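# Stand the cat litter pouch upright with its clip on

## Task

Set the cat litter pouch upright near the centre of the table, one of its wide faces turned toward the robot arms, away from both the pan and the scoop. The clip must finish attached to the pouch and holding it tightly. The pan must not be tipped over. End the scene yourself once this holds without the robot's help.

## Robot and tools

Robot: two arms, left_arm and right_arm, each ending in a two-finger parallel gripper. Calibrated bases in the scene frame: left_arm at (-0.024, +0.244, 0) m with quat_wxyz (+1.000, 0, 0, 0); right_arm at (+0.041, -0.340, 0) m with quat_wxyz (+1.000, 0, 0, +0.012).

Frame: every pose, target and velocity is in the scene frame. Its origin sits at table height, halfway between the nominal bases; +x points out over the table, +z points up, and left_arm is on the +y side (arm names do not match image left and right). Each gripper's fingers extend along its own +z axis and separate along its y axis. end_effector_position is the point between the finger pads, roughly 1 cm short of the tips. Reported hand positions and orientations may be off by a few centimetres, more at long reach.

Row layout (used by both motion tools): 16 numbers in a single flat list covering both arms, even when only one moves. First left_arm: x, y, z (metres, absolute target position), qw, qx, qy, qz (absolute orientation, w first), opening; then the same eight for right_arm. Opening runs from -1 (closed) to +1 (fully open, 0.094 m). To keep an arm still, resend the exact position and quaternion from the most recent result before it stopped, plus its current opening; a 0 in the opening slot is a real command, not a placeholder. To keep a gripper's attitude fixed, repeat the same quaternion in every row rather than copying a drifted reading.

execute_actions(actions, cameras): actions is a list of actions; each action is a table of up to 15 rows, one row per 1/30 s step, and a short table repeats its final row until 15 steps pass. Every target must lie within 0.6 m of that gripper's current position along each of its own axes, or the action is rejected for both arms; the first action is checked against the last reported state. An empty actions list just returns state and images. cameras selects images: omit, null or ["all"] for all, [] for none; names are cam_high and cam_low (both 896x504).

move(target, speed, blend, opening_speed, blocking, cameras): drives each gripper in a straight line from its current Hand target toward the given row (absolute poses, no 0.6 m limit). target is one 16-number row or a list of up to 15 rows sharing a 10 s cap. speed is m/s per arm path, 0.002 to 2.9, default 0.25 (rotation capped at twice that in rad/s); one value or one per target. blend (m) rounds corners between listed targets. opening_speed (per second on the -1..+1 scale, at least 0.2) makes finger changes gradual; use a low value when closing on something soft or fragile. blocking=false returns after about 0.5 s while the move continues; a new move then takes over from the current point. Paths ignore obstacles and the other arm, and faster moves lag and overshoot more and hit harder. Avoid paths passing close to an arm's own base, which can flip its shoulder posture; route around it.

wait(seconds 0 to 10): lets the sim run with the last commands held. stop(): brakes a running move. zoom_image(camera, region [x0,y0,x1,y1] in pixels, at most 504x504): closer look at the latest image of cam_high or cam_low. read_manual(section): licence texts only. finished_scene(scene): the current scene's number; ends the scene irreversibly.

Reading results: each reply gives joint positions, velocities and torques, each gripper's end_effector_position and end_effector_quat_wxyz, a Hand target line (where the arm is actually being steered, possibly short of what you asked, so send the remainder next), Tool commands, and grip_measured (finger opening on the command scale; reads slightly wide when empty and narrower than a hard part when squeezing). Joint velocities marked within noise mean the arm is still. A move adds a move: line such as done, off_target, moving, held or fault, plus limits (paced = pose clipped, held = steps withheld). Unnamed arms there are done, i.e. within 10 mm and 2 degrees. Neither done nor off_target tells you about contact; friction and gravity can leave a free arm a centimetre or more off. Orientation commands are clipped to 40 degrees from the measured one each step. Torques include the arm's weight, have per-unit offsets, and joints 1 to 3 wrap sign beyond ±28 N m.

Gripping: the gripper reaches full force about 0.05 below the opening at first contact (more for small, round or soft items), with roughly 50 to 64 N per pad. Release by commanding an opening well above grip_measured.

Avoid: dropping things or letting go of moving parts, slamming, hard hits or hard pushes, anything leaving the table (including placing it off the table), arms pressing on each other (including a gripper closing on the other arm's fingers), and motor overheating from long stretched holds, heavy loads or pushing at unreachable poses. MOTOR HOT appears at 75 °C; at 90 °C the arm folds and idles; at 100 °C it collapses. The controller may block commands that bring an arm close to the other's forearm, but not gripper-to-gripper contact. Loose objects may occasionally be nudged by outside pushes.

Each tool is called after "Request:" as name([rows], argument=value, ...), one row to a line, values as JSON.

## Session

Request:
execute_actions(actions=[])

Scene clock: 0.00 s.
left_arm: end_effector_position=(+0.3860, +0.2951, +0.1255) grip_measured=+1.000 end_effector_quat_wxyz=(+0.466, -0.356, +0.808, -0.062) | right_arm: end_effector_position=(+0.1356, -0.1588, +0.1164) grip_measured=+1.000 end_effector_quat_wxyz=(+0.373, -0.231, +0.889, +0.133)
Joint positions: left_arm=[0.032 1.442 0.727 0.108 -0.208 -0.69 0.094] | right_arm=[1.654 0.743 0.521 -0.887 0.697 1 0.094]
Joint velocities: within noise
Joint torques (N m): no reading
Motor temperatures (°C): left_arm=[30 33 35 31 29 30 28] | right_arm=[27 36 33 30 26 27 28]
Heat: left arm: 35 °C; right arm: 36 °C.
Hand target: left_arm +0.3871, +0.2959, +0.1305; +0.471, -0.356, +0.805, -0.061 | right_arm +0.1377, -0.1597, +0.1200; +0.380, -0.228, +0.887, +0.132
Tool commands: left_gripper/opening=+1.0 right_gripper/opening=+1.0

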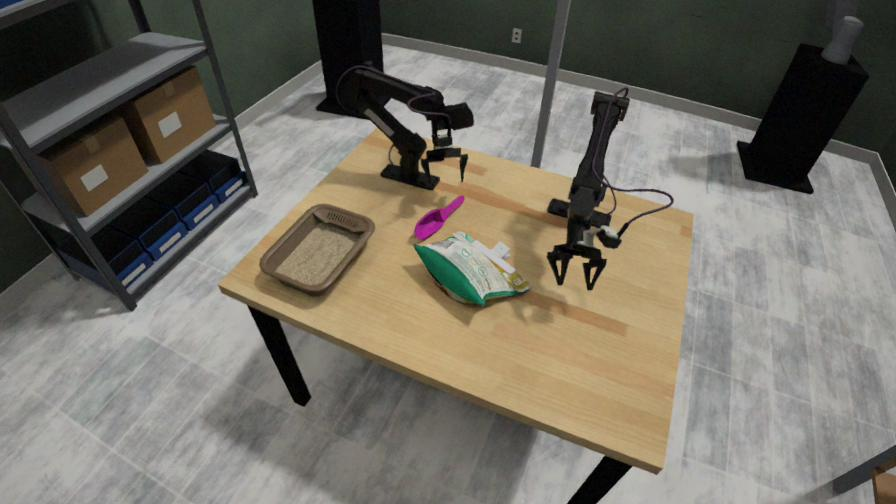

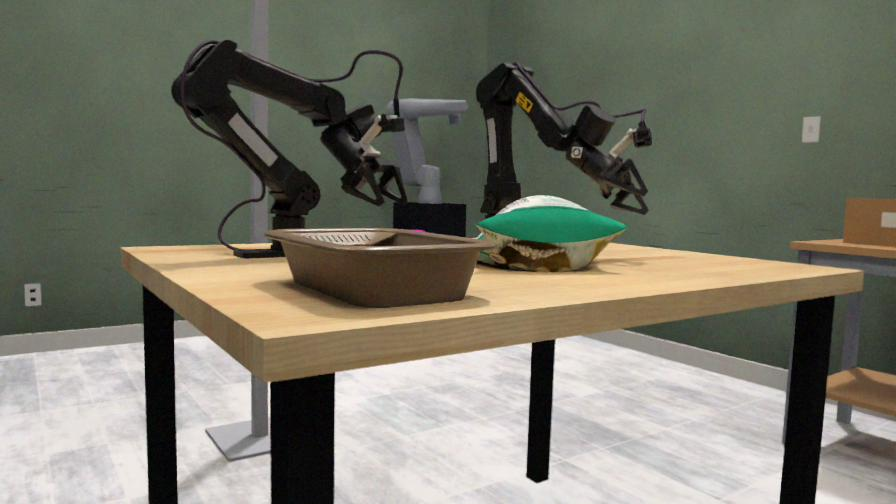

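Request:
zoom_image(camera="cam_high", region=[380, 180, 580, 320])

Request:
zoom_image(camera="cam_low", region=[400, 160, 700, 300])

Request:
zoom_image(camera="cam_high", region=[220, 120, 720, 480])

Scaled by 2.520.

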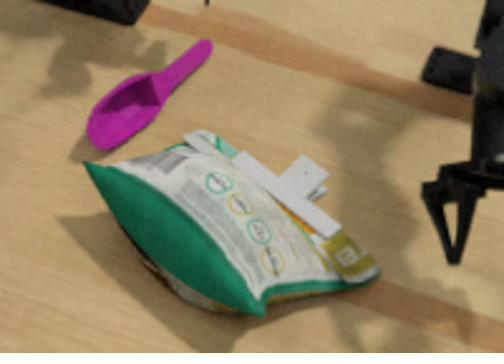

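Scaled by 1.680.

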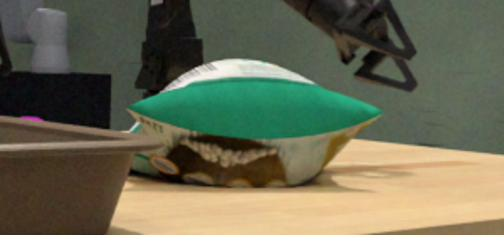

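Scaled by 1.008.

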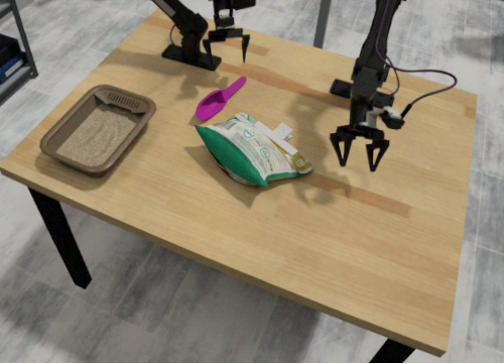

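Request:
zoom_image(camera="cam_high", region=[450, 220, 540, 310])

Request:
zoom_image(camera="cam_low", region=[460, 180, 640, 280])

Scaled by 5.600.

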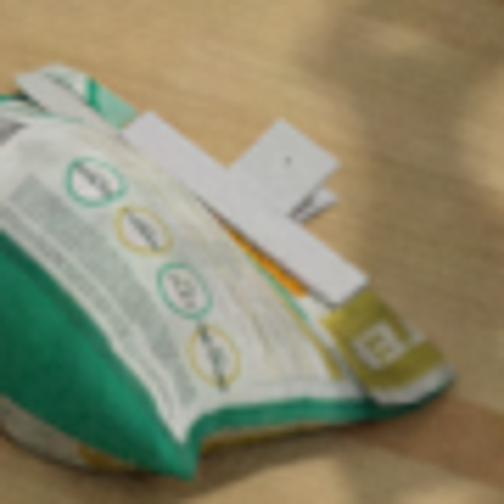

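Scaled by 2.800.

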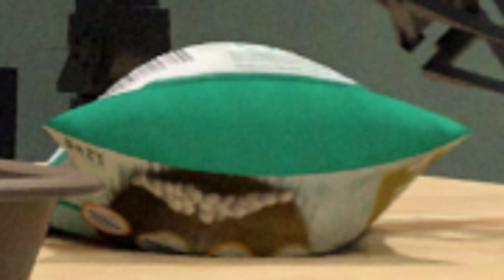

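Request:
move(target=[0.35,0.35,0.05,0,0,1,0,-1, 0.15,-0.45,0.05,0,0,1,0,-1], speed=0.3)

Scene clock: 3.53 s.
left_arm: end_effector_position=(+0.3694, +0.3128, +0.0985) grip_measured=-0.994 end_effector_quat_wxyz=(+0.320, -0.245, +0.914, -0.041) | right_arm: end_effector_position=(+0.1493, -0.2261, +0.1076) grip_measured=-0.991 end_effector_quat_wxyz=(+0.305, -0.137, +0.935, +0.115)
Joint positions: left_arm=[0.183 1.537 0.944 -0.322 0.029 -0.349 0] | right_arm=[1.328 0.485 0.521 -1.127 0.479 0.942 0]
Joint velocities: within noise
Joint torques (N m): left_arm=[0.5 -4.96 9.48 1.39 0.05 0.09] | right_arm=[0.65 1.96 6.49 1.06 0.32 -0.03]
Motor temperatures (°C): left_arm=[30 33 36 31 29 30 28] | right_arm=[27 36 33 30 26 27 28]
Heat: left arm: 36 °C; right arm: 36 °C.
Hand target: left_arm +0.3742, +0.3145, +0.1028; +0.321, -0.242, +0.915, -0.042 | right_arm +0.1495, -0.2244, +0.1086; +0.308, -0.139, +0.934, +0.118
Off the commanded pose: left_arm 0.064 m, 48 deg | right_arm 0.231 m, 41 deg.
move: held (right_arm; a check stopped the path), off_target (left_arm; braked when a check withheld steps of right_arm); limits=held
pose unreachable (right arm): on one or more control steps of this call, first in action 0 (counted from 0), this arm could not follow its commanded pose, so it was not sent that pose on those steps. It may still have moved: this result reports where it is.
cause: moving toward the commanded pose would bring two parts of the arm too close to each other (its upper arm (the part past joint 2) and its gripper housing, with joints 3 (elbow) to 6 (wrist roll) between them).

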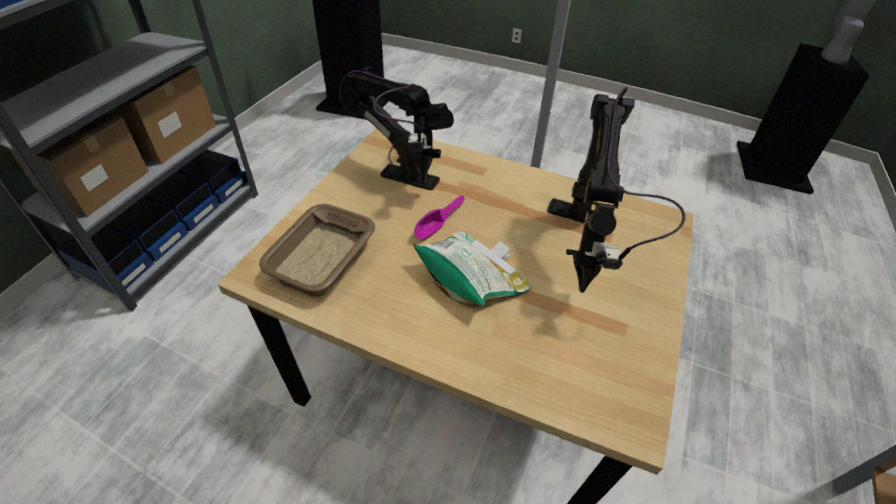

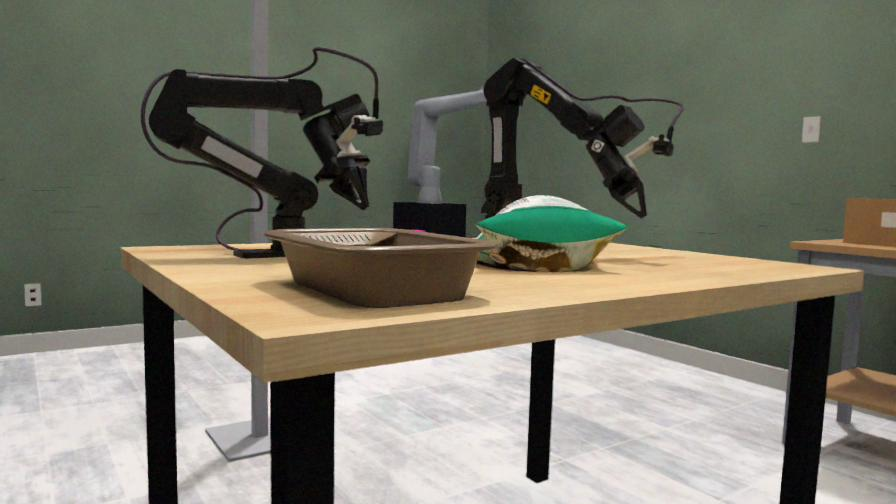

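Request:
move(target=[0.40,0.30,0.05,0,0,1,0,-1, 0.30,-0.25,0.15,0,0,1,0,-1], speed=0.25)

Request:
zoom_image(camera="cam_high", region=[360, 180, 660, 340])

Request:
zoom_image(camera="cam_low", region=[300, 120, 700, 300])

Scene clock: 6.23 s.
left_arm: end_effector_position=(+0.3966, +0.3002, +0.0519) grip_measured=-0.994 end_effector_quat_wxyz=(+0.003, -0.005, +1.000, -0.003) | right_arm: end_effector_position=(+0.2946, -0.2507, +0.1446) grip_measured=-0.991 end_effector_quat_wxyz=(-0.005, +0.000, +1.000, -0.004)
Joint positions: left_arm=[0.133 2.189 1.816 -1.191 0.006 0.124 0] | right_arm=[0.312 1.572 1.373 -1.385 0.003 0.335 0]
Joint velocities: within noise
Joint torques (N m): left_arm=[-0.39 -9.42 8.51 0.34 -0.08 0.07] | right_arm=[-0.83 -5.22 8.31 0.09 -0.08 -0.08]
Motor temperatures (°C): left_arm=[30 34 37 31 29 30 28] | right_arm=[27 36 34 30 26 27 28]
Heat: left arm: 37 °C; right arm: 36 °C.
Hand target: left_arm +0.4000, +0.3000, +0.0500; +0.001, +0.000, +1.000, +0.000 | right_arm +0.2999, -0.2501, +0.1499; +0.000, +0.000, +1.000, +0.000
Off the commanded pose: left_arm 0.004 m, 1 deg | right_arm 0.008 m, 1 deg.
move: done

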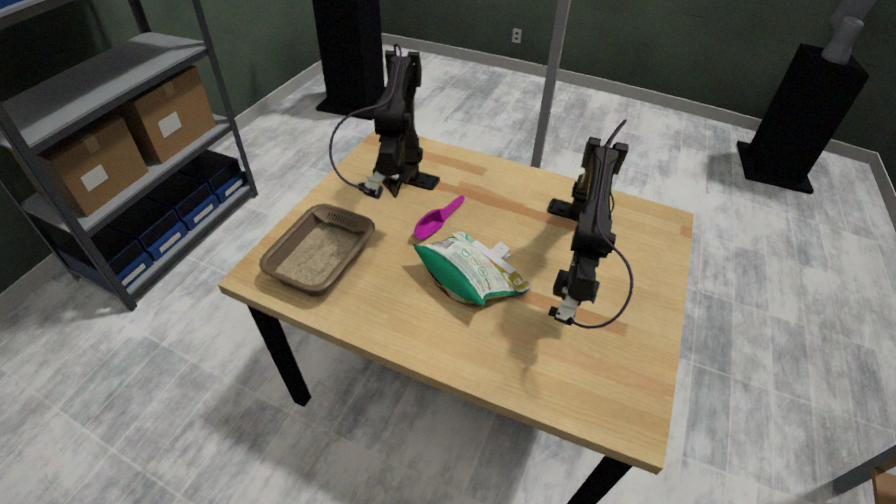

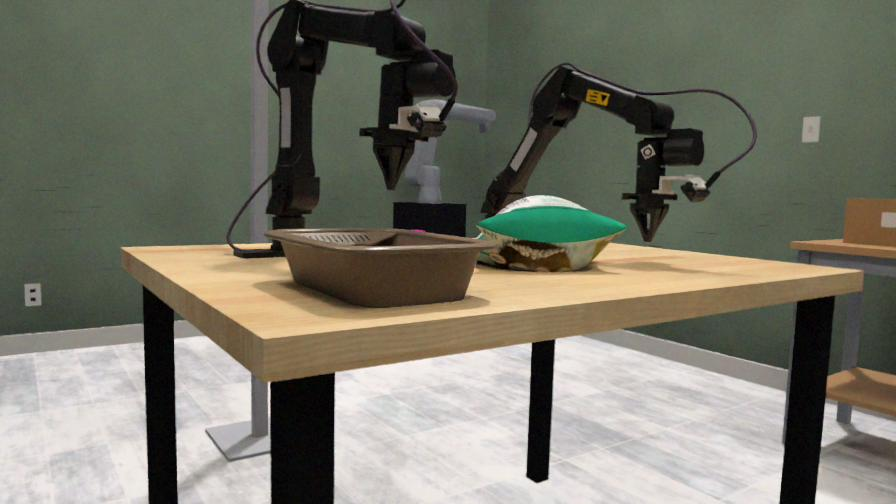

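Scaled by 1.680.

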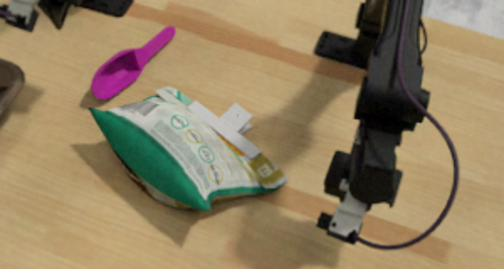

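Scaled by 1.260.

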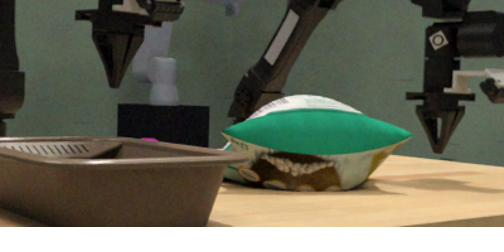

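Request:
move(target=[0.31,0.18,0.09,0.2887,-0.4532,0.7113,-0.4532,-0.15, 0.30,-0.25,0.15,0,0,1,0,-1], speed=0.25)

Request:
zoom_image(camera="cam_high", region=[410, 180, 630, 320])

Request:
zoom_image(camera="cam_low", region=[450, 150, 730, 290])

Scene clock: 11.83 s.
left_arm: end_effector_position=(+0.3121, +0.1806, +0.0903) grip_measured=-0.151 end_effector_quat_wxyz=(+0.284, -0.455, +0.711, -0.454) | right_arm: end_effector_position=(+0.2943, -0.2508, +0.1447) grip_measured=-0.991 end_effector_quat_wxyz=(-0.006, -0.001, +1.000, -0.004)
Joint positions: left_arm=[0.023 1.279 0.287 0.506 0.417 -1.369 0.04] | right_arm=[0.312 1.572 1.373 -1.386 0.003 0.335 0]
Joint velocities: within noise
Joint torques (N m): left_arm=[-0.61 -3.51 5.29 2.02 0.05 0] | right_arm=[-0.72 -5.24 8.47 0.04 -0.08 -0.11]
Motor temperatures (°C): left_arm=[30 35 37 32 29 30 28] | right_arm=[27 36 35 30 26 27 28]
Heat: left arm: 37 °C; right arm: 36 °C.
Hand target: left_arm +0.3101, +0.1801, +0.0900; +0.289, -0.453, +0.711, -0.453 | right_arm +0.2999, -0.2501, +0.1499; +0.000, +0.000, +1.000, +0.000
Off the commanded pose: left_arm 0.002 m, 1 deg | right_arm 0.008 m, 1 deg.
move: done

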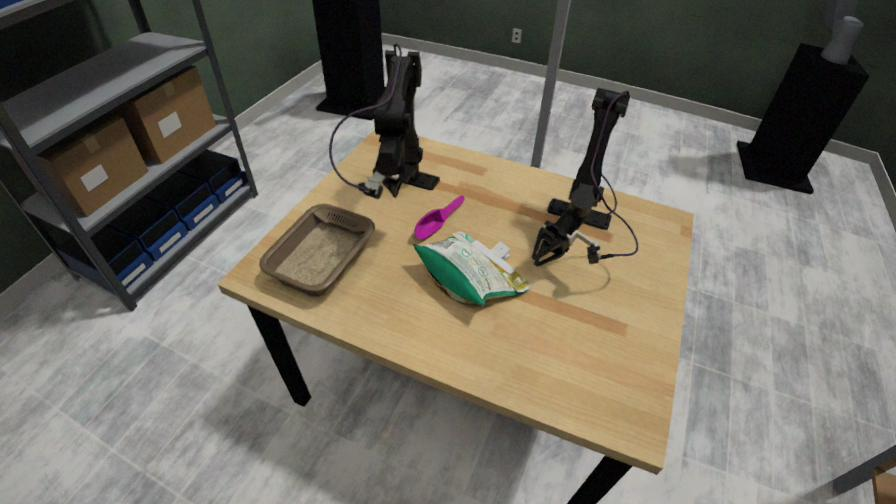

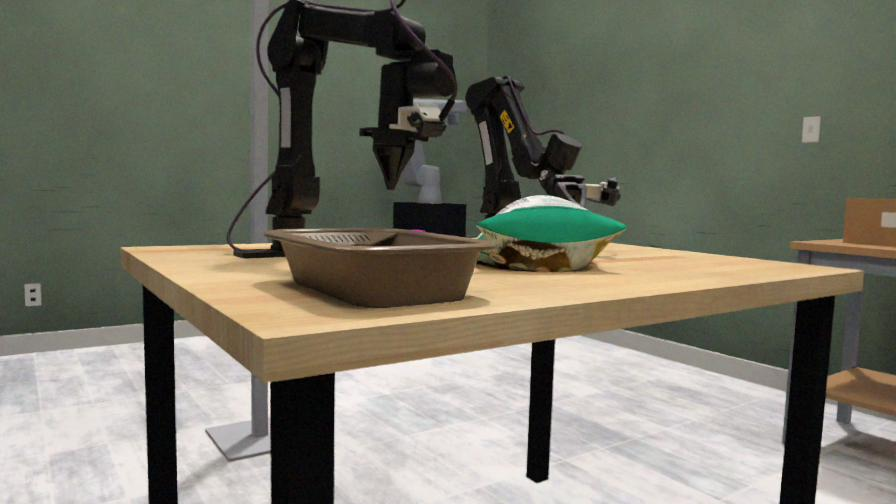

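Scaled by 2.291.

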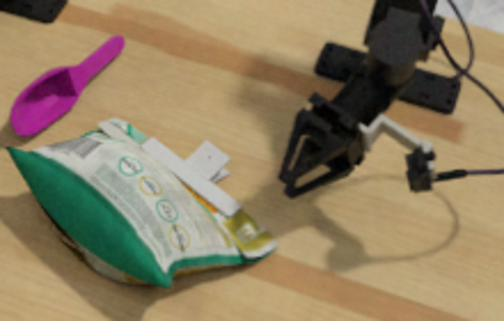

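Scaled by 1.800.

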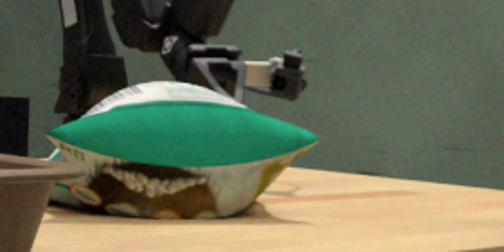

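Request:
move(target=[0.31,0.18,0.045,0.2887,-0.4532,0.7113,-0.4532,-0.15, 0.30,-0.25,0.15,0,0,1,0,-1], speed=0.2)

Request:
zoom_image(camera="cam_high", region=[450, 210, 570, 310])

Request:
zoom_image(camera="cam_low", region=[470, 170, 650, 290])

Scene clock: 13.47 s.
left_arm: end_effector_position=(+0.3130, +0.1809, +0.0496) grip_measured=-0.151 end_effector_quat_wxyz=(+0.291, -0.452, +0.709, -0.457) | right_arm: end_effector_position=(+0.2943, -0.2508, +0.1447) grip_measured=-0.991 end_effector_quat_wxyz=(-0.006, -0.001, +1.000, -0.004)
Joint positions: left_arm=[0.023 1.564 0.2 0.895 0.416 -1.37 0.04] | right_arm=[0.312 1.572 1.373 -1.386 0.003 0.335 0]
Joint velocities: within noise
Joint torques (N m): left_arm=[-0.43 -2.88 3.67 2.02 0.01 0.02] | right_arm=[-0.76 -5.23 8.28 -0.03 -0.08 -0.09]
Motor temperatures (°C): left_arm=[30 35 37 32 29 30 28] | right_arm=[27 36 35 30 26 27 28]
Heat: left arm: 37 °C; right arm: 36 °C.
Hand target: left_arm +0.3100, +0.1801, +0.0452; +0.289, -0.453, +0.711, -0.453 | right_arm +0.2999, -0.2501, +0.1499; +0.000, +0.000, +1.000, +0.000
Off the commanded pose: left_arm 0.006 m, 1 deg | right_arm 0.008 m, 1 deg.
move: done

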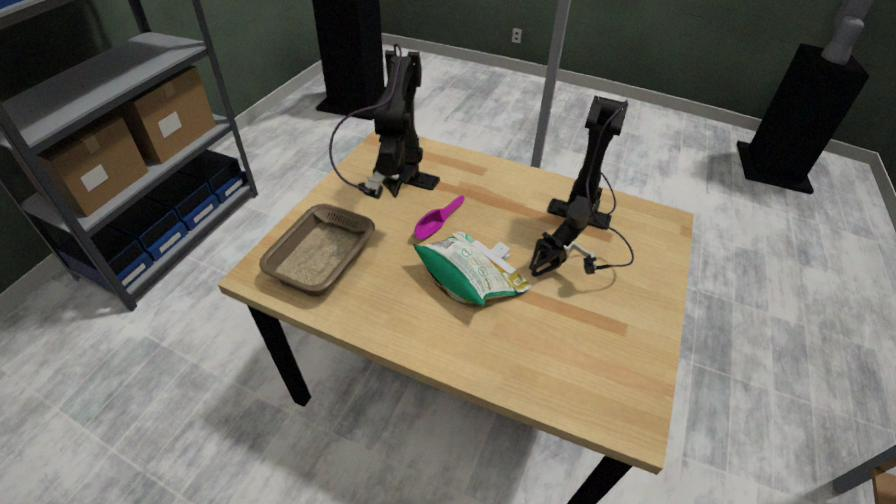

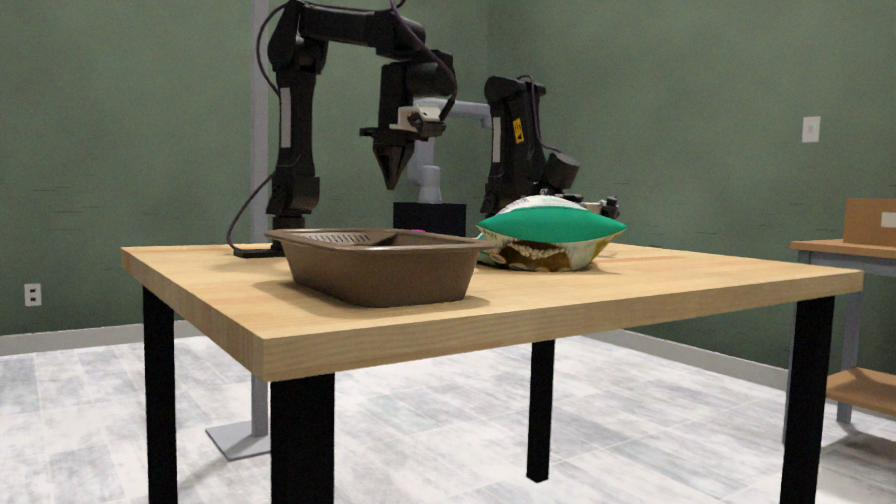

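Scaled by 4.200.

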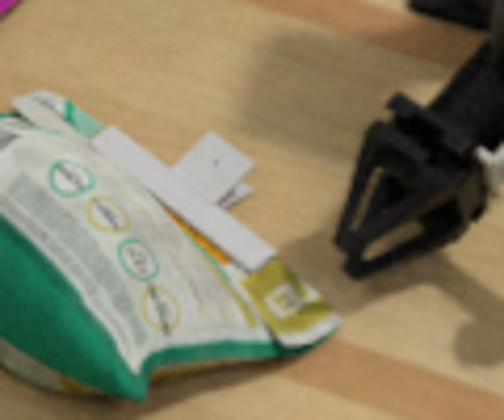

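Scaled by 2.800.

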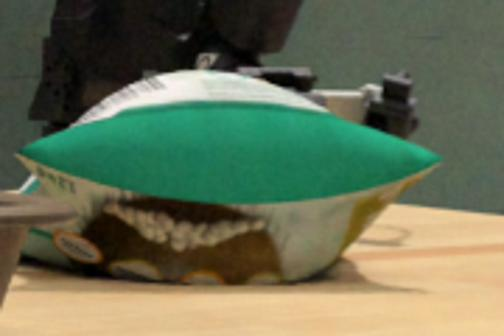

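Request:
move([
  [0.312,0.183,0.025,0.2887,-0.4532,0.7113,-0.4532,-0.15, 0.30,-0.25,0.15,0,0,1,0,-1],
  [0.338,0.176,0.025,0.2887,-0.4532,0.7113,-0.4532,-0.15, 0.30,-0.25,0.15,0,0,1,0,-1],
], speed=0.1)

Request:
zoom_image(camera="cam_high", region=[470, 220, 560, 310])

Scene clock: 14.87 s.
left_arm: end_effector_position=(+0.3350, +0.1767, +0.0271) grip_measured=-0.151 end_effector_quat_wxyz=(+0.288, -0.453, +0.710, -0.456) | right_arm: end_effector_position=(+0.2943, -0.2508, +0.1447) grip_measured=-0.991 end_effector_quat_wxyz=(-0.006, -0.001, +1.000, -0.004)
Joint positions: left_arm=[0.002 1.799 0.269 1.06 0.399 -1.38 0.04] | right_arm=[0.312 1.572 1.373 -1.386 0.003 0.335 0]
Joint velocities: within noise
Joint torques (N m): left_arm=[-0.47 -4.01 4.72 1.89 -0.01 0.03] | right_arm=[-0.53 -5.26 8.34 0.07 -0.09 -0.1]
Motor temperatures (°C): left_arm=[30 35 37 32 29 30 28] | right_arm=[27 36 35 30 26 27 28]
Heat: left arm: 37 °C; right arm: 36 °C.
Hand target: left_arm +0.3379, +0.1760, +0.0251; +0.289, -0.453, +0.711, -0.453 | right_arm +0.2999, -0.2501, +0.1499; +0.000, +0.000, +1.000, +0.000
Off the commanded pose: left_arm 0.004 m, 0 deg | right_arm 0.008 m, 1 deg.
move: done

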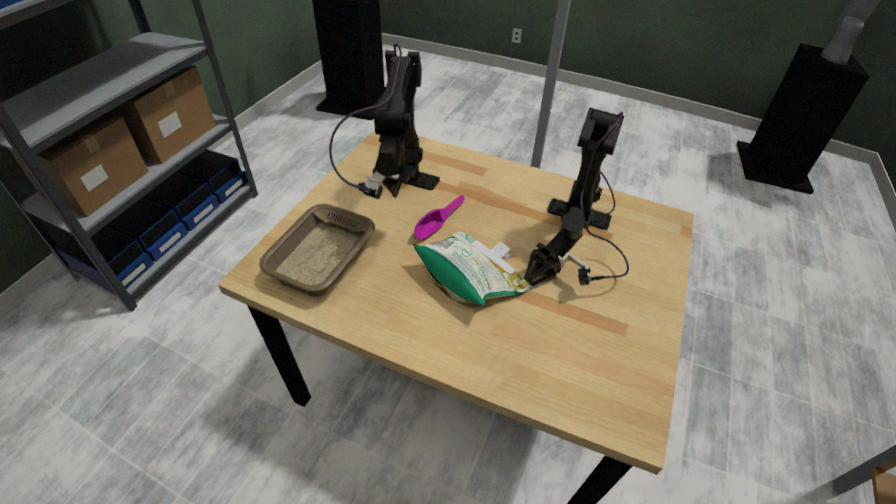

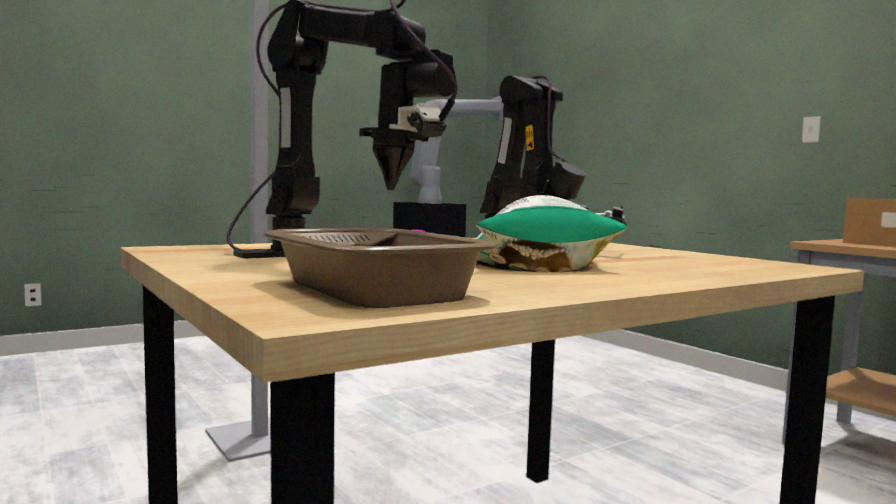

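Scaled by 5.600.

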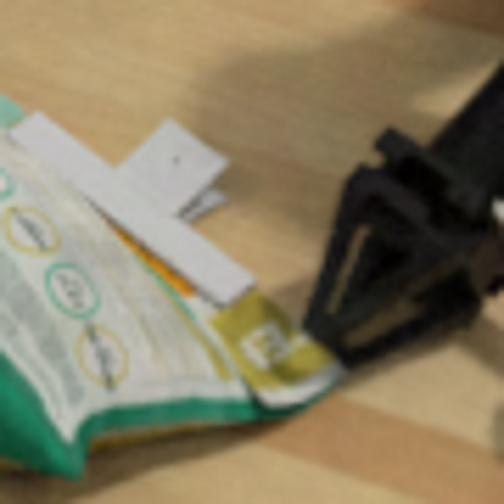

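Request:
move([
  [0.338,0.176,0.029,0.2887,-0.4532,0.7113,-0.4532,-0.15, 0.30,-0.25,0.15,0,0,1,0,-1],
  [0.356,0.168,0.029,0.2887,-0.4532,0.7113,-0.4532,-0.15, 0.30,-0.25,0.15,0,0,1,0,-1],
], speed=0.05)

Request:
zoom_image(camera="cam_high", region=[470, 220, 560, 310])

Scene clock: 16.03 s.
left_arm: end_effector_position=(+0.3504, +0.1690, +0.0287) grip_measured=-0.151 end_effector_quat_wxyz=(+0.286, -0.454, +0.711, -0.455) | right_arm: end_effector_position=(+0.2942, -0.2508, +0.1447) grip_measured=-0.991 end_effector_quat_wxyz=(-0.006, -0.001, +1.000, -0.004)
Joint positions: left_arm=[-0.031 1.815 0.335 1.008 0.369 -1.397 0.04] | right_arm=[0.312 1.572 1.373 -1.387 0.003 0.335 0]
Joint velocities: within noise
Joint torques (N m): left_arm=[-0.36 -4.67 5.76 1.91 0.01 0.05] | right_arm=[-0.58 -5.37 8.23 0.05 -0.1 -0.1]
Motor temperatures (°C): left_arm=[30 35 37 33 29 30 28] | right_arm=[27 36 35 30 26 27 28]
Heat: left arm: 37 °C; right arm: 36 °C.
Hand target: left_arm +0.3558, +0.1680, +0.0290; +0.289, -0.453, +0.711, -0.453 | right_arm +0.2999, -0.2501, +0.1499; +0.000, +0.000, +1.000, +0.000
Off the commanded pose: left_arm 0.006 m, 0 deg | right_arm 0.008 m, 1 deg.
move: done

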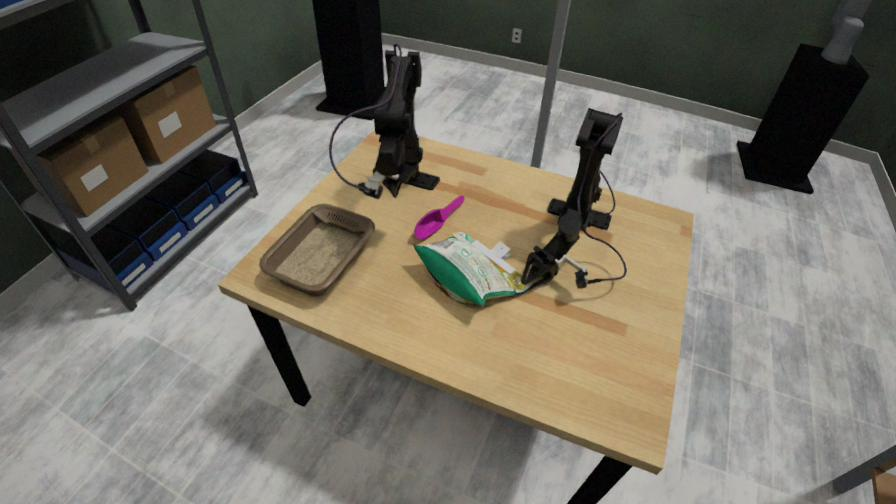

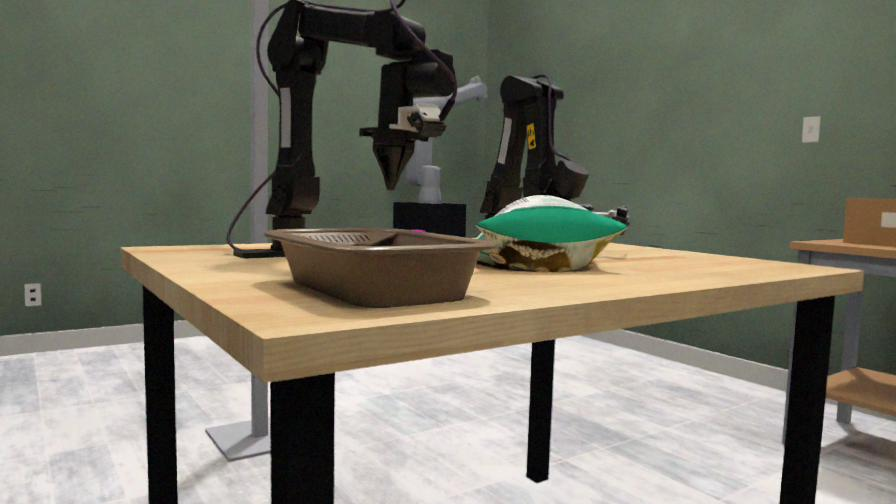

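Scaled by 5.600.

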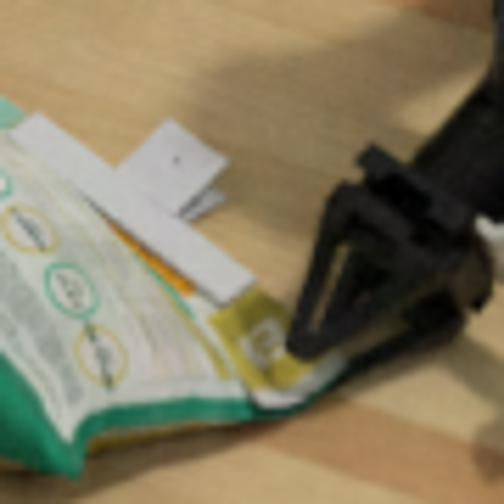

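Request:
move(target=[0.374,0.160,0.029,0.2887,-0.4532,0.7113,-0.4532,-0.15, 0.30,-0.25,0.15,0,0,1,0,-1], speed=0.05)

Request:
zoom_image(camera="cam_high", region=[470, 220, 560, 310])

Scene clock: 16.93 s.
left_arm: end_effector_position=(+0.3663, +0.1617, +0.0263) grip_measured=-0.151 end_effector_quat_wxyz=(+0.282, -0.457, +0.713, -0.452) | right_arm: end_effector_position=(+0.2942, -0.2508, +0.1447) grip_measured=-0.991 end_effector_quat_wxyz=(-0.006, -0.001, +1.000, -0.004)
Joint positions: left_arm=[-0.06 1.856 0.405 0.974 0.343 -1.41 0.04] | right_arm=[0.312 1.572 1.373 -1.387 0.003 0.335 0]
Joint velocities: within noise
Joint torques (N m): left_arm=[-0.68 -5.18 6.17 1.92 0.04 0.05] | right_arm=[-0.57 -5.23 8.31 0.08 -0.07 -0.08]
Motor temperatures (°C): left_arm=[30 35 37 33 29 30 28] | right_arm=[27 36 35 30 26 27 28]
Heat: left arm: 37 °C; right arm: 36 °C.
Hand target: left_arm +0.3737, +0.1600, +0.0292; +0.289, -0.453, +0.711, -0.453 | right_arm +0.2999, -0.2501, +0.1499; +0.000, +0.000, +1.000, +0.000
Off the commanded pose: left_arm 0.008 m, 1 deg | right_arm 0.008 m, 1 deg.
move: done

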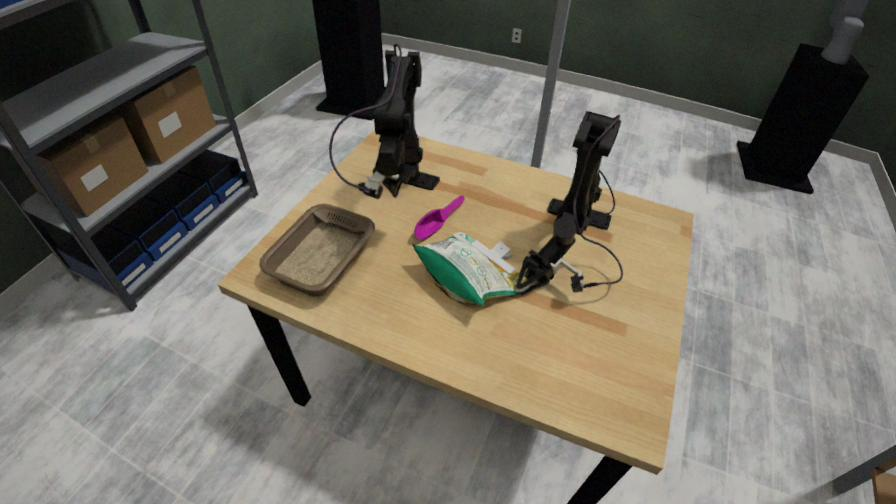

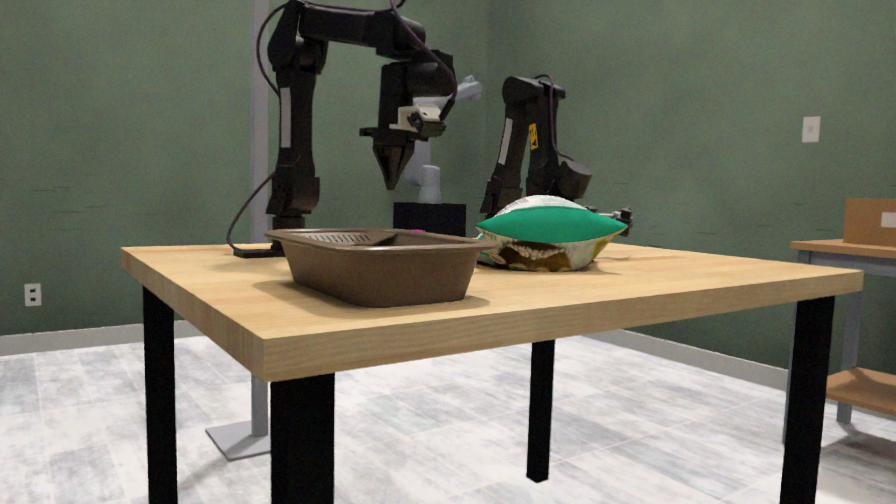

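Scaled by 5.600.

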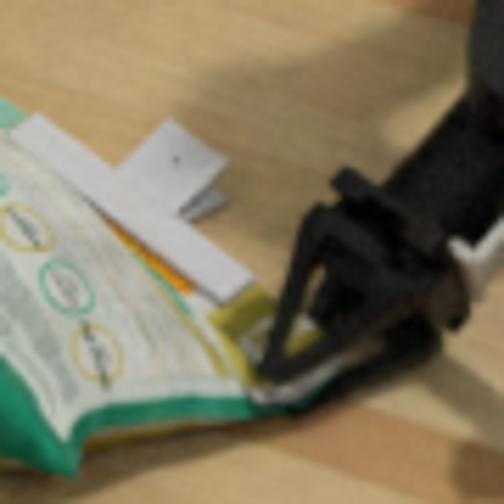

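Request:
move(target=[0.374,0.160,0.031,0.2887,-0.4532,0.7113,-0.4532,-0.9, 0.30,-0.25,0.15,0,0,1,0,-1], speed=0.05, opening_speed=0.25)

Request:
zoom_image(camera="cam_high", region=[470, 220, 560, 310])

Scene clock: 20.27 s.
left_arm: end_effector_position=(+0.3642, +0.1631, +0.0213) grip_measured=-0.896 end_effector_quat_wxyz=(+0.277, -0.464, +0.715, -0.444) | right_arm: end_effector_position=(+0.2942, -0.2508, +0.1447) grip_measured=-0.991 end_effector_quat_wxyz=(-0.006, -0.001, +1.000, -0.004)
Joint positions: left_arm=[-0.06 1.856 0.405 0.951 0.336 -1.411 0.005] | right_arm=[0.312 1.572 1.373 -1.387 0.003 0.335 0]
Joint velocities: within noise
Joint torques (N m): left_arm=[-0.61 -6.09 6.42 2.04 0.07 0.06] | right_arm=[-0.84 -5.11 8.23 0.07 -0.1 -0.09]
Motor temperatures (°C): left_arm=[30 35 37 33 29 30 28] | right_arm=[27 36 35 30 26 27 28]
Heat: left arm: 37 °C; right arm: 36 °C.
Hand target: left_arm +0.3736, +0.1601, +0.0312; +0.289, -0.453, +0.711, -0.453 | right_arm +0.2999, -0.2501, +0.1499; +0.000, +0.000, +1.000, +0.000
Off the commanded pose: left_arm 0.014 m, 2 deg | right_arm 0.008 m, 1 deg.
move: off_target (left_arm)

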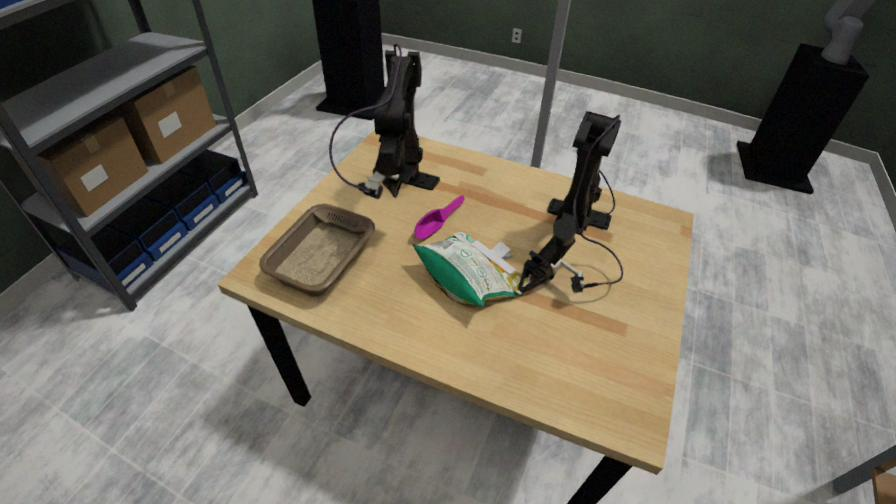

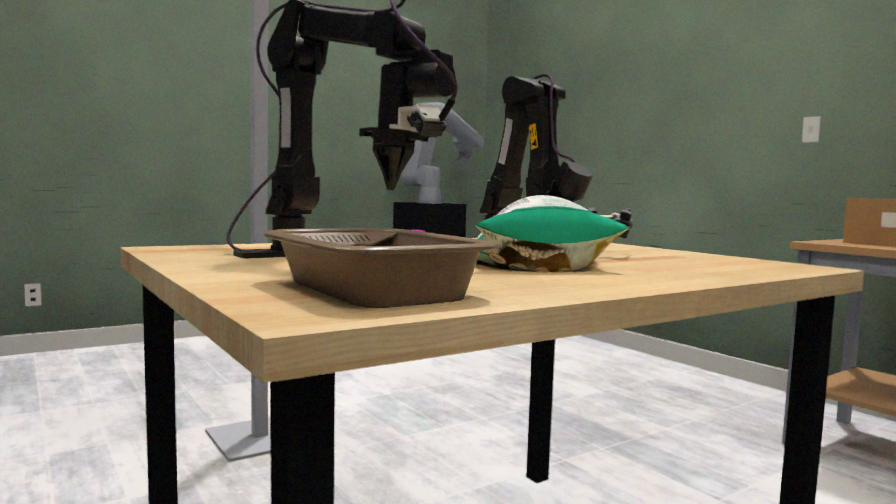

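Scaled by 5.600.

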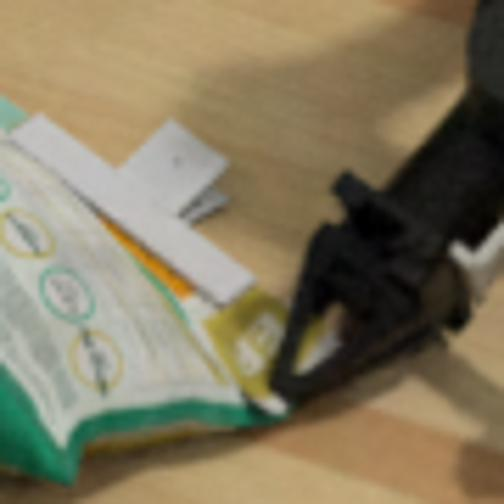

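Request:
move([
  [0.374,0.160,0.031,0.2887,-0.4532,0.7113,-0.4532,-1, 0.30,-0.25,0.15,0,0,1,0,-1],
  [0.374,0.160,0.06,0.2887,-0.4532,0.7113,-0.4532,-1, 0.30,-0.25,0.15,0,0,1,0,-1],
], speed=0.05, opening_speed=0.25)

Request:
zoom_image(camera="cam_high", region=[410, 200, 590, 320])

Request:
zoom_image(camera="cam_low", region=[450, 170, 670, 290])

Scene clock: 22.23 s.
left_arm: end_effector_position=(+0.3651, +0.1635, +0.0410) grip_measured=-0.985 end_effector_quat_wxyz=(+0.274, -0.468, +0.717, -0.438) | right_arm: end_effector_position=(+0.2941, -0.2509, +0.1447) grip_measured=-0.991 end_effector_quat_wxyz=(-0.006, -0.001, +1.000, -0.004)
Joint positions: left_arm=[-0.062 1.733 0.429 0.79 0.327 -1.411 0.001] | right_arm=[0.312 1.572 1.373 -1.387 0.003 0.335 0]
Joint velocities: within noise
Joint torques (N m): left_arm=[-0.42 -8.09 6.82 1.82 0.19 0.02] | right_arm=[-0.53 -5.26 8.24 0.08 -0.04 -0.08]
Motor temperatures (°C): left_arm=[30 35 37 34 29 30 28] | right_arm=[27 36 35 30 26 27 28]
Heat: left arm: 37 °C; right arm: 36 °C.
Hand target: left_arm +0.3737, +0.1600, +0.0601; +0.289, -0.453, +0.711, -0.453 | right_arm +0.2999, -0.2501, +0.1499; +0.000, +0.000, +1.000, +0.000
Off the commanded pose: left_arm 0.021 m, 3 deg | right_arm 0.008 m, 1 deg.
move: off_target (left_arm)

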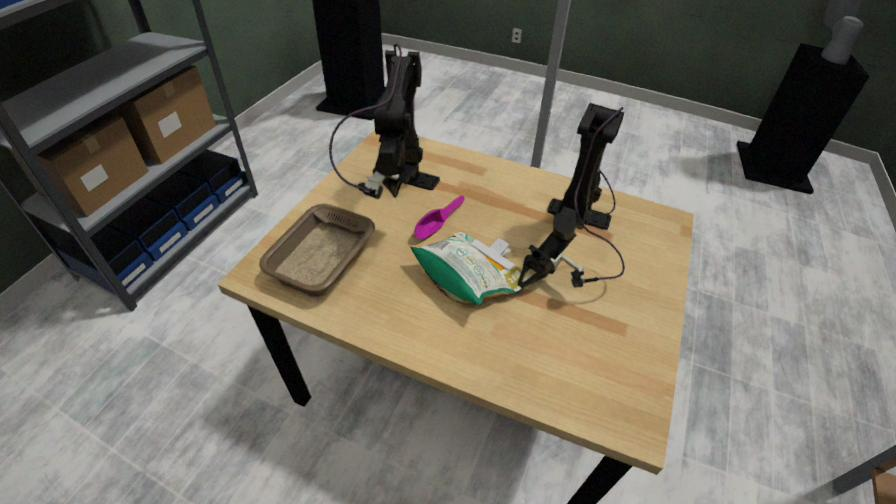

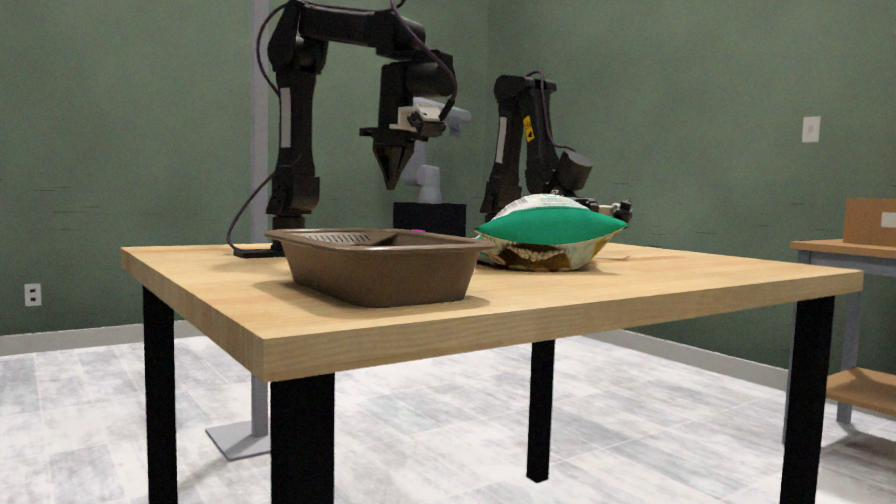

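Scaled by 2.800.

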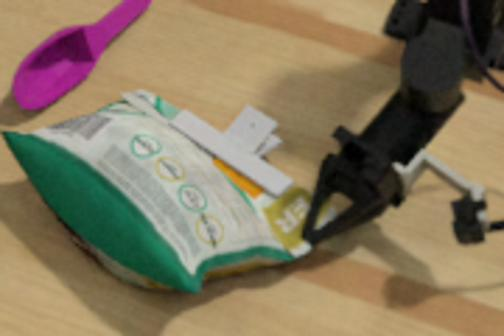

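Scaled by 2.291.

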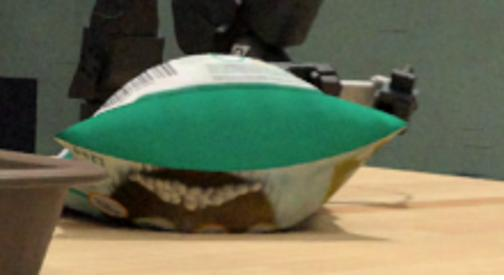

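Request:
move(target=[0.374,0.160,0.06,0.2887,-0.4532,0.7113,-0.4532,-1, 0.225,-0.125,0.09,0.5191,-0.8147,0.2183,-0.1391,-0.15], speed=0.25)

Request:
zoom_image(camera="cam_high", region=[390, 180, 570, 300])

Scene clock: 29.63 s.
left_arm: end_effector_position=(+0.3651, +0.1635, +0.0410) grip_measured=-0.985 end_effector_quat_wxyz=(+0.274, -0.468, +0.717, -0.438) | right_arm: end_effector_position=(+0.2293, -0.1222, +0.0991) grip_measured=-0.152 end_effector_quat_wxyz=(-0.524, +0.811, -0.214, +0.150)
Joint positions: left_arm=[-0.062 1.733 0.429 0.79 0.327 -1.411 0.001] | right_arm=[0.604 0.822 0.131 0.241 -0.37 -1.765 0.04]
Joint velocities: within noise
Joint torques (N m): left_arm=[-0.24 -8.23 6.83 1.91 0.15 0.07] | right_arm=[-0.98 -0.47 4.97 1.73 -0.29 -0.04]
Motor temperatures (°C): left_arm=[30 36 38 34 29 30 28] | right_arm=[27 36 35 31 26 27 28]
Heat: left arm: 38 °C; right arm: 36 °C.
Hand target: left_arm +0.3737, +0.1600, +0.0601; +0.289, -0.453, +0.711, -0.453 | right_arm +0.2250, -0.1248, +0.0900; -0.519, +0.815, -0.218, +0.139
Off the commanded pose: left_arm 0.021 m, 3 deg | right_arm 0.010 m, 2 deg.
move: off_target (left_arm)

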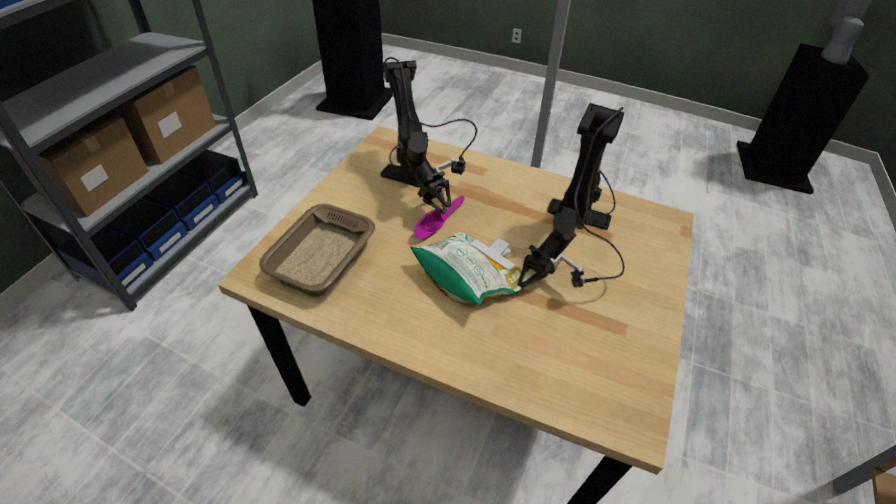

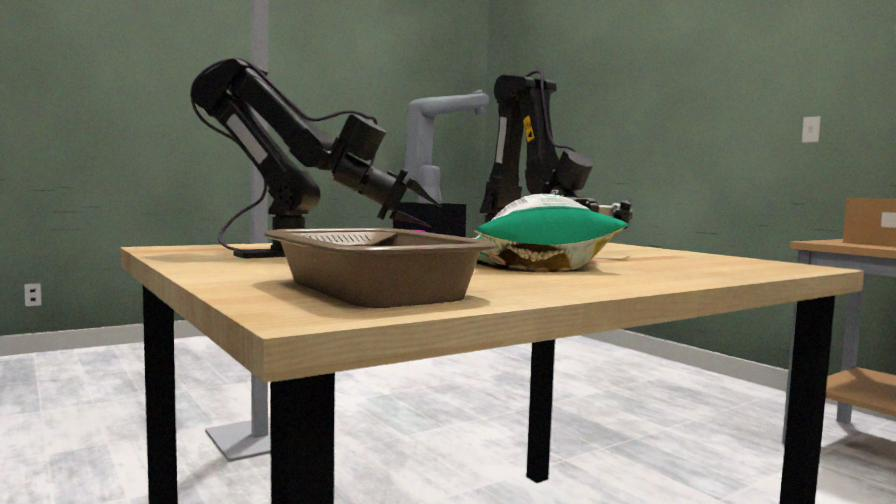

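Scaled by 2.800.

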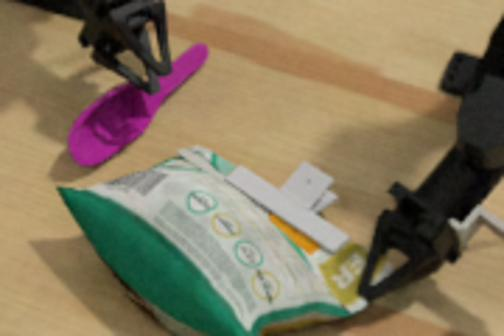

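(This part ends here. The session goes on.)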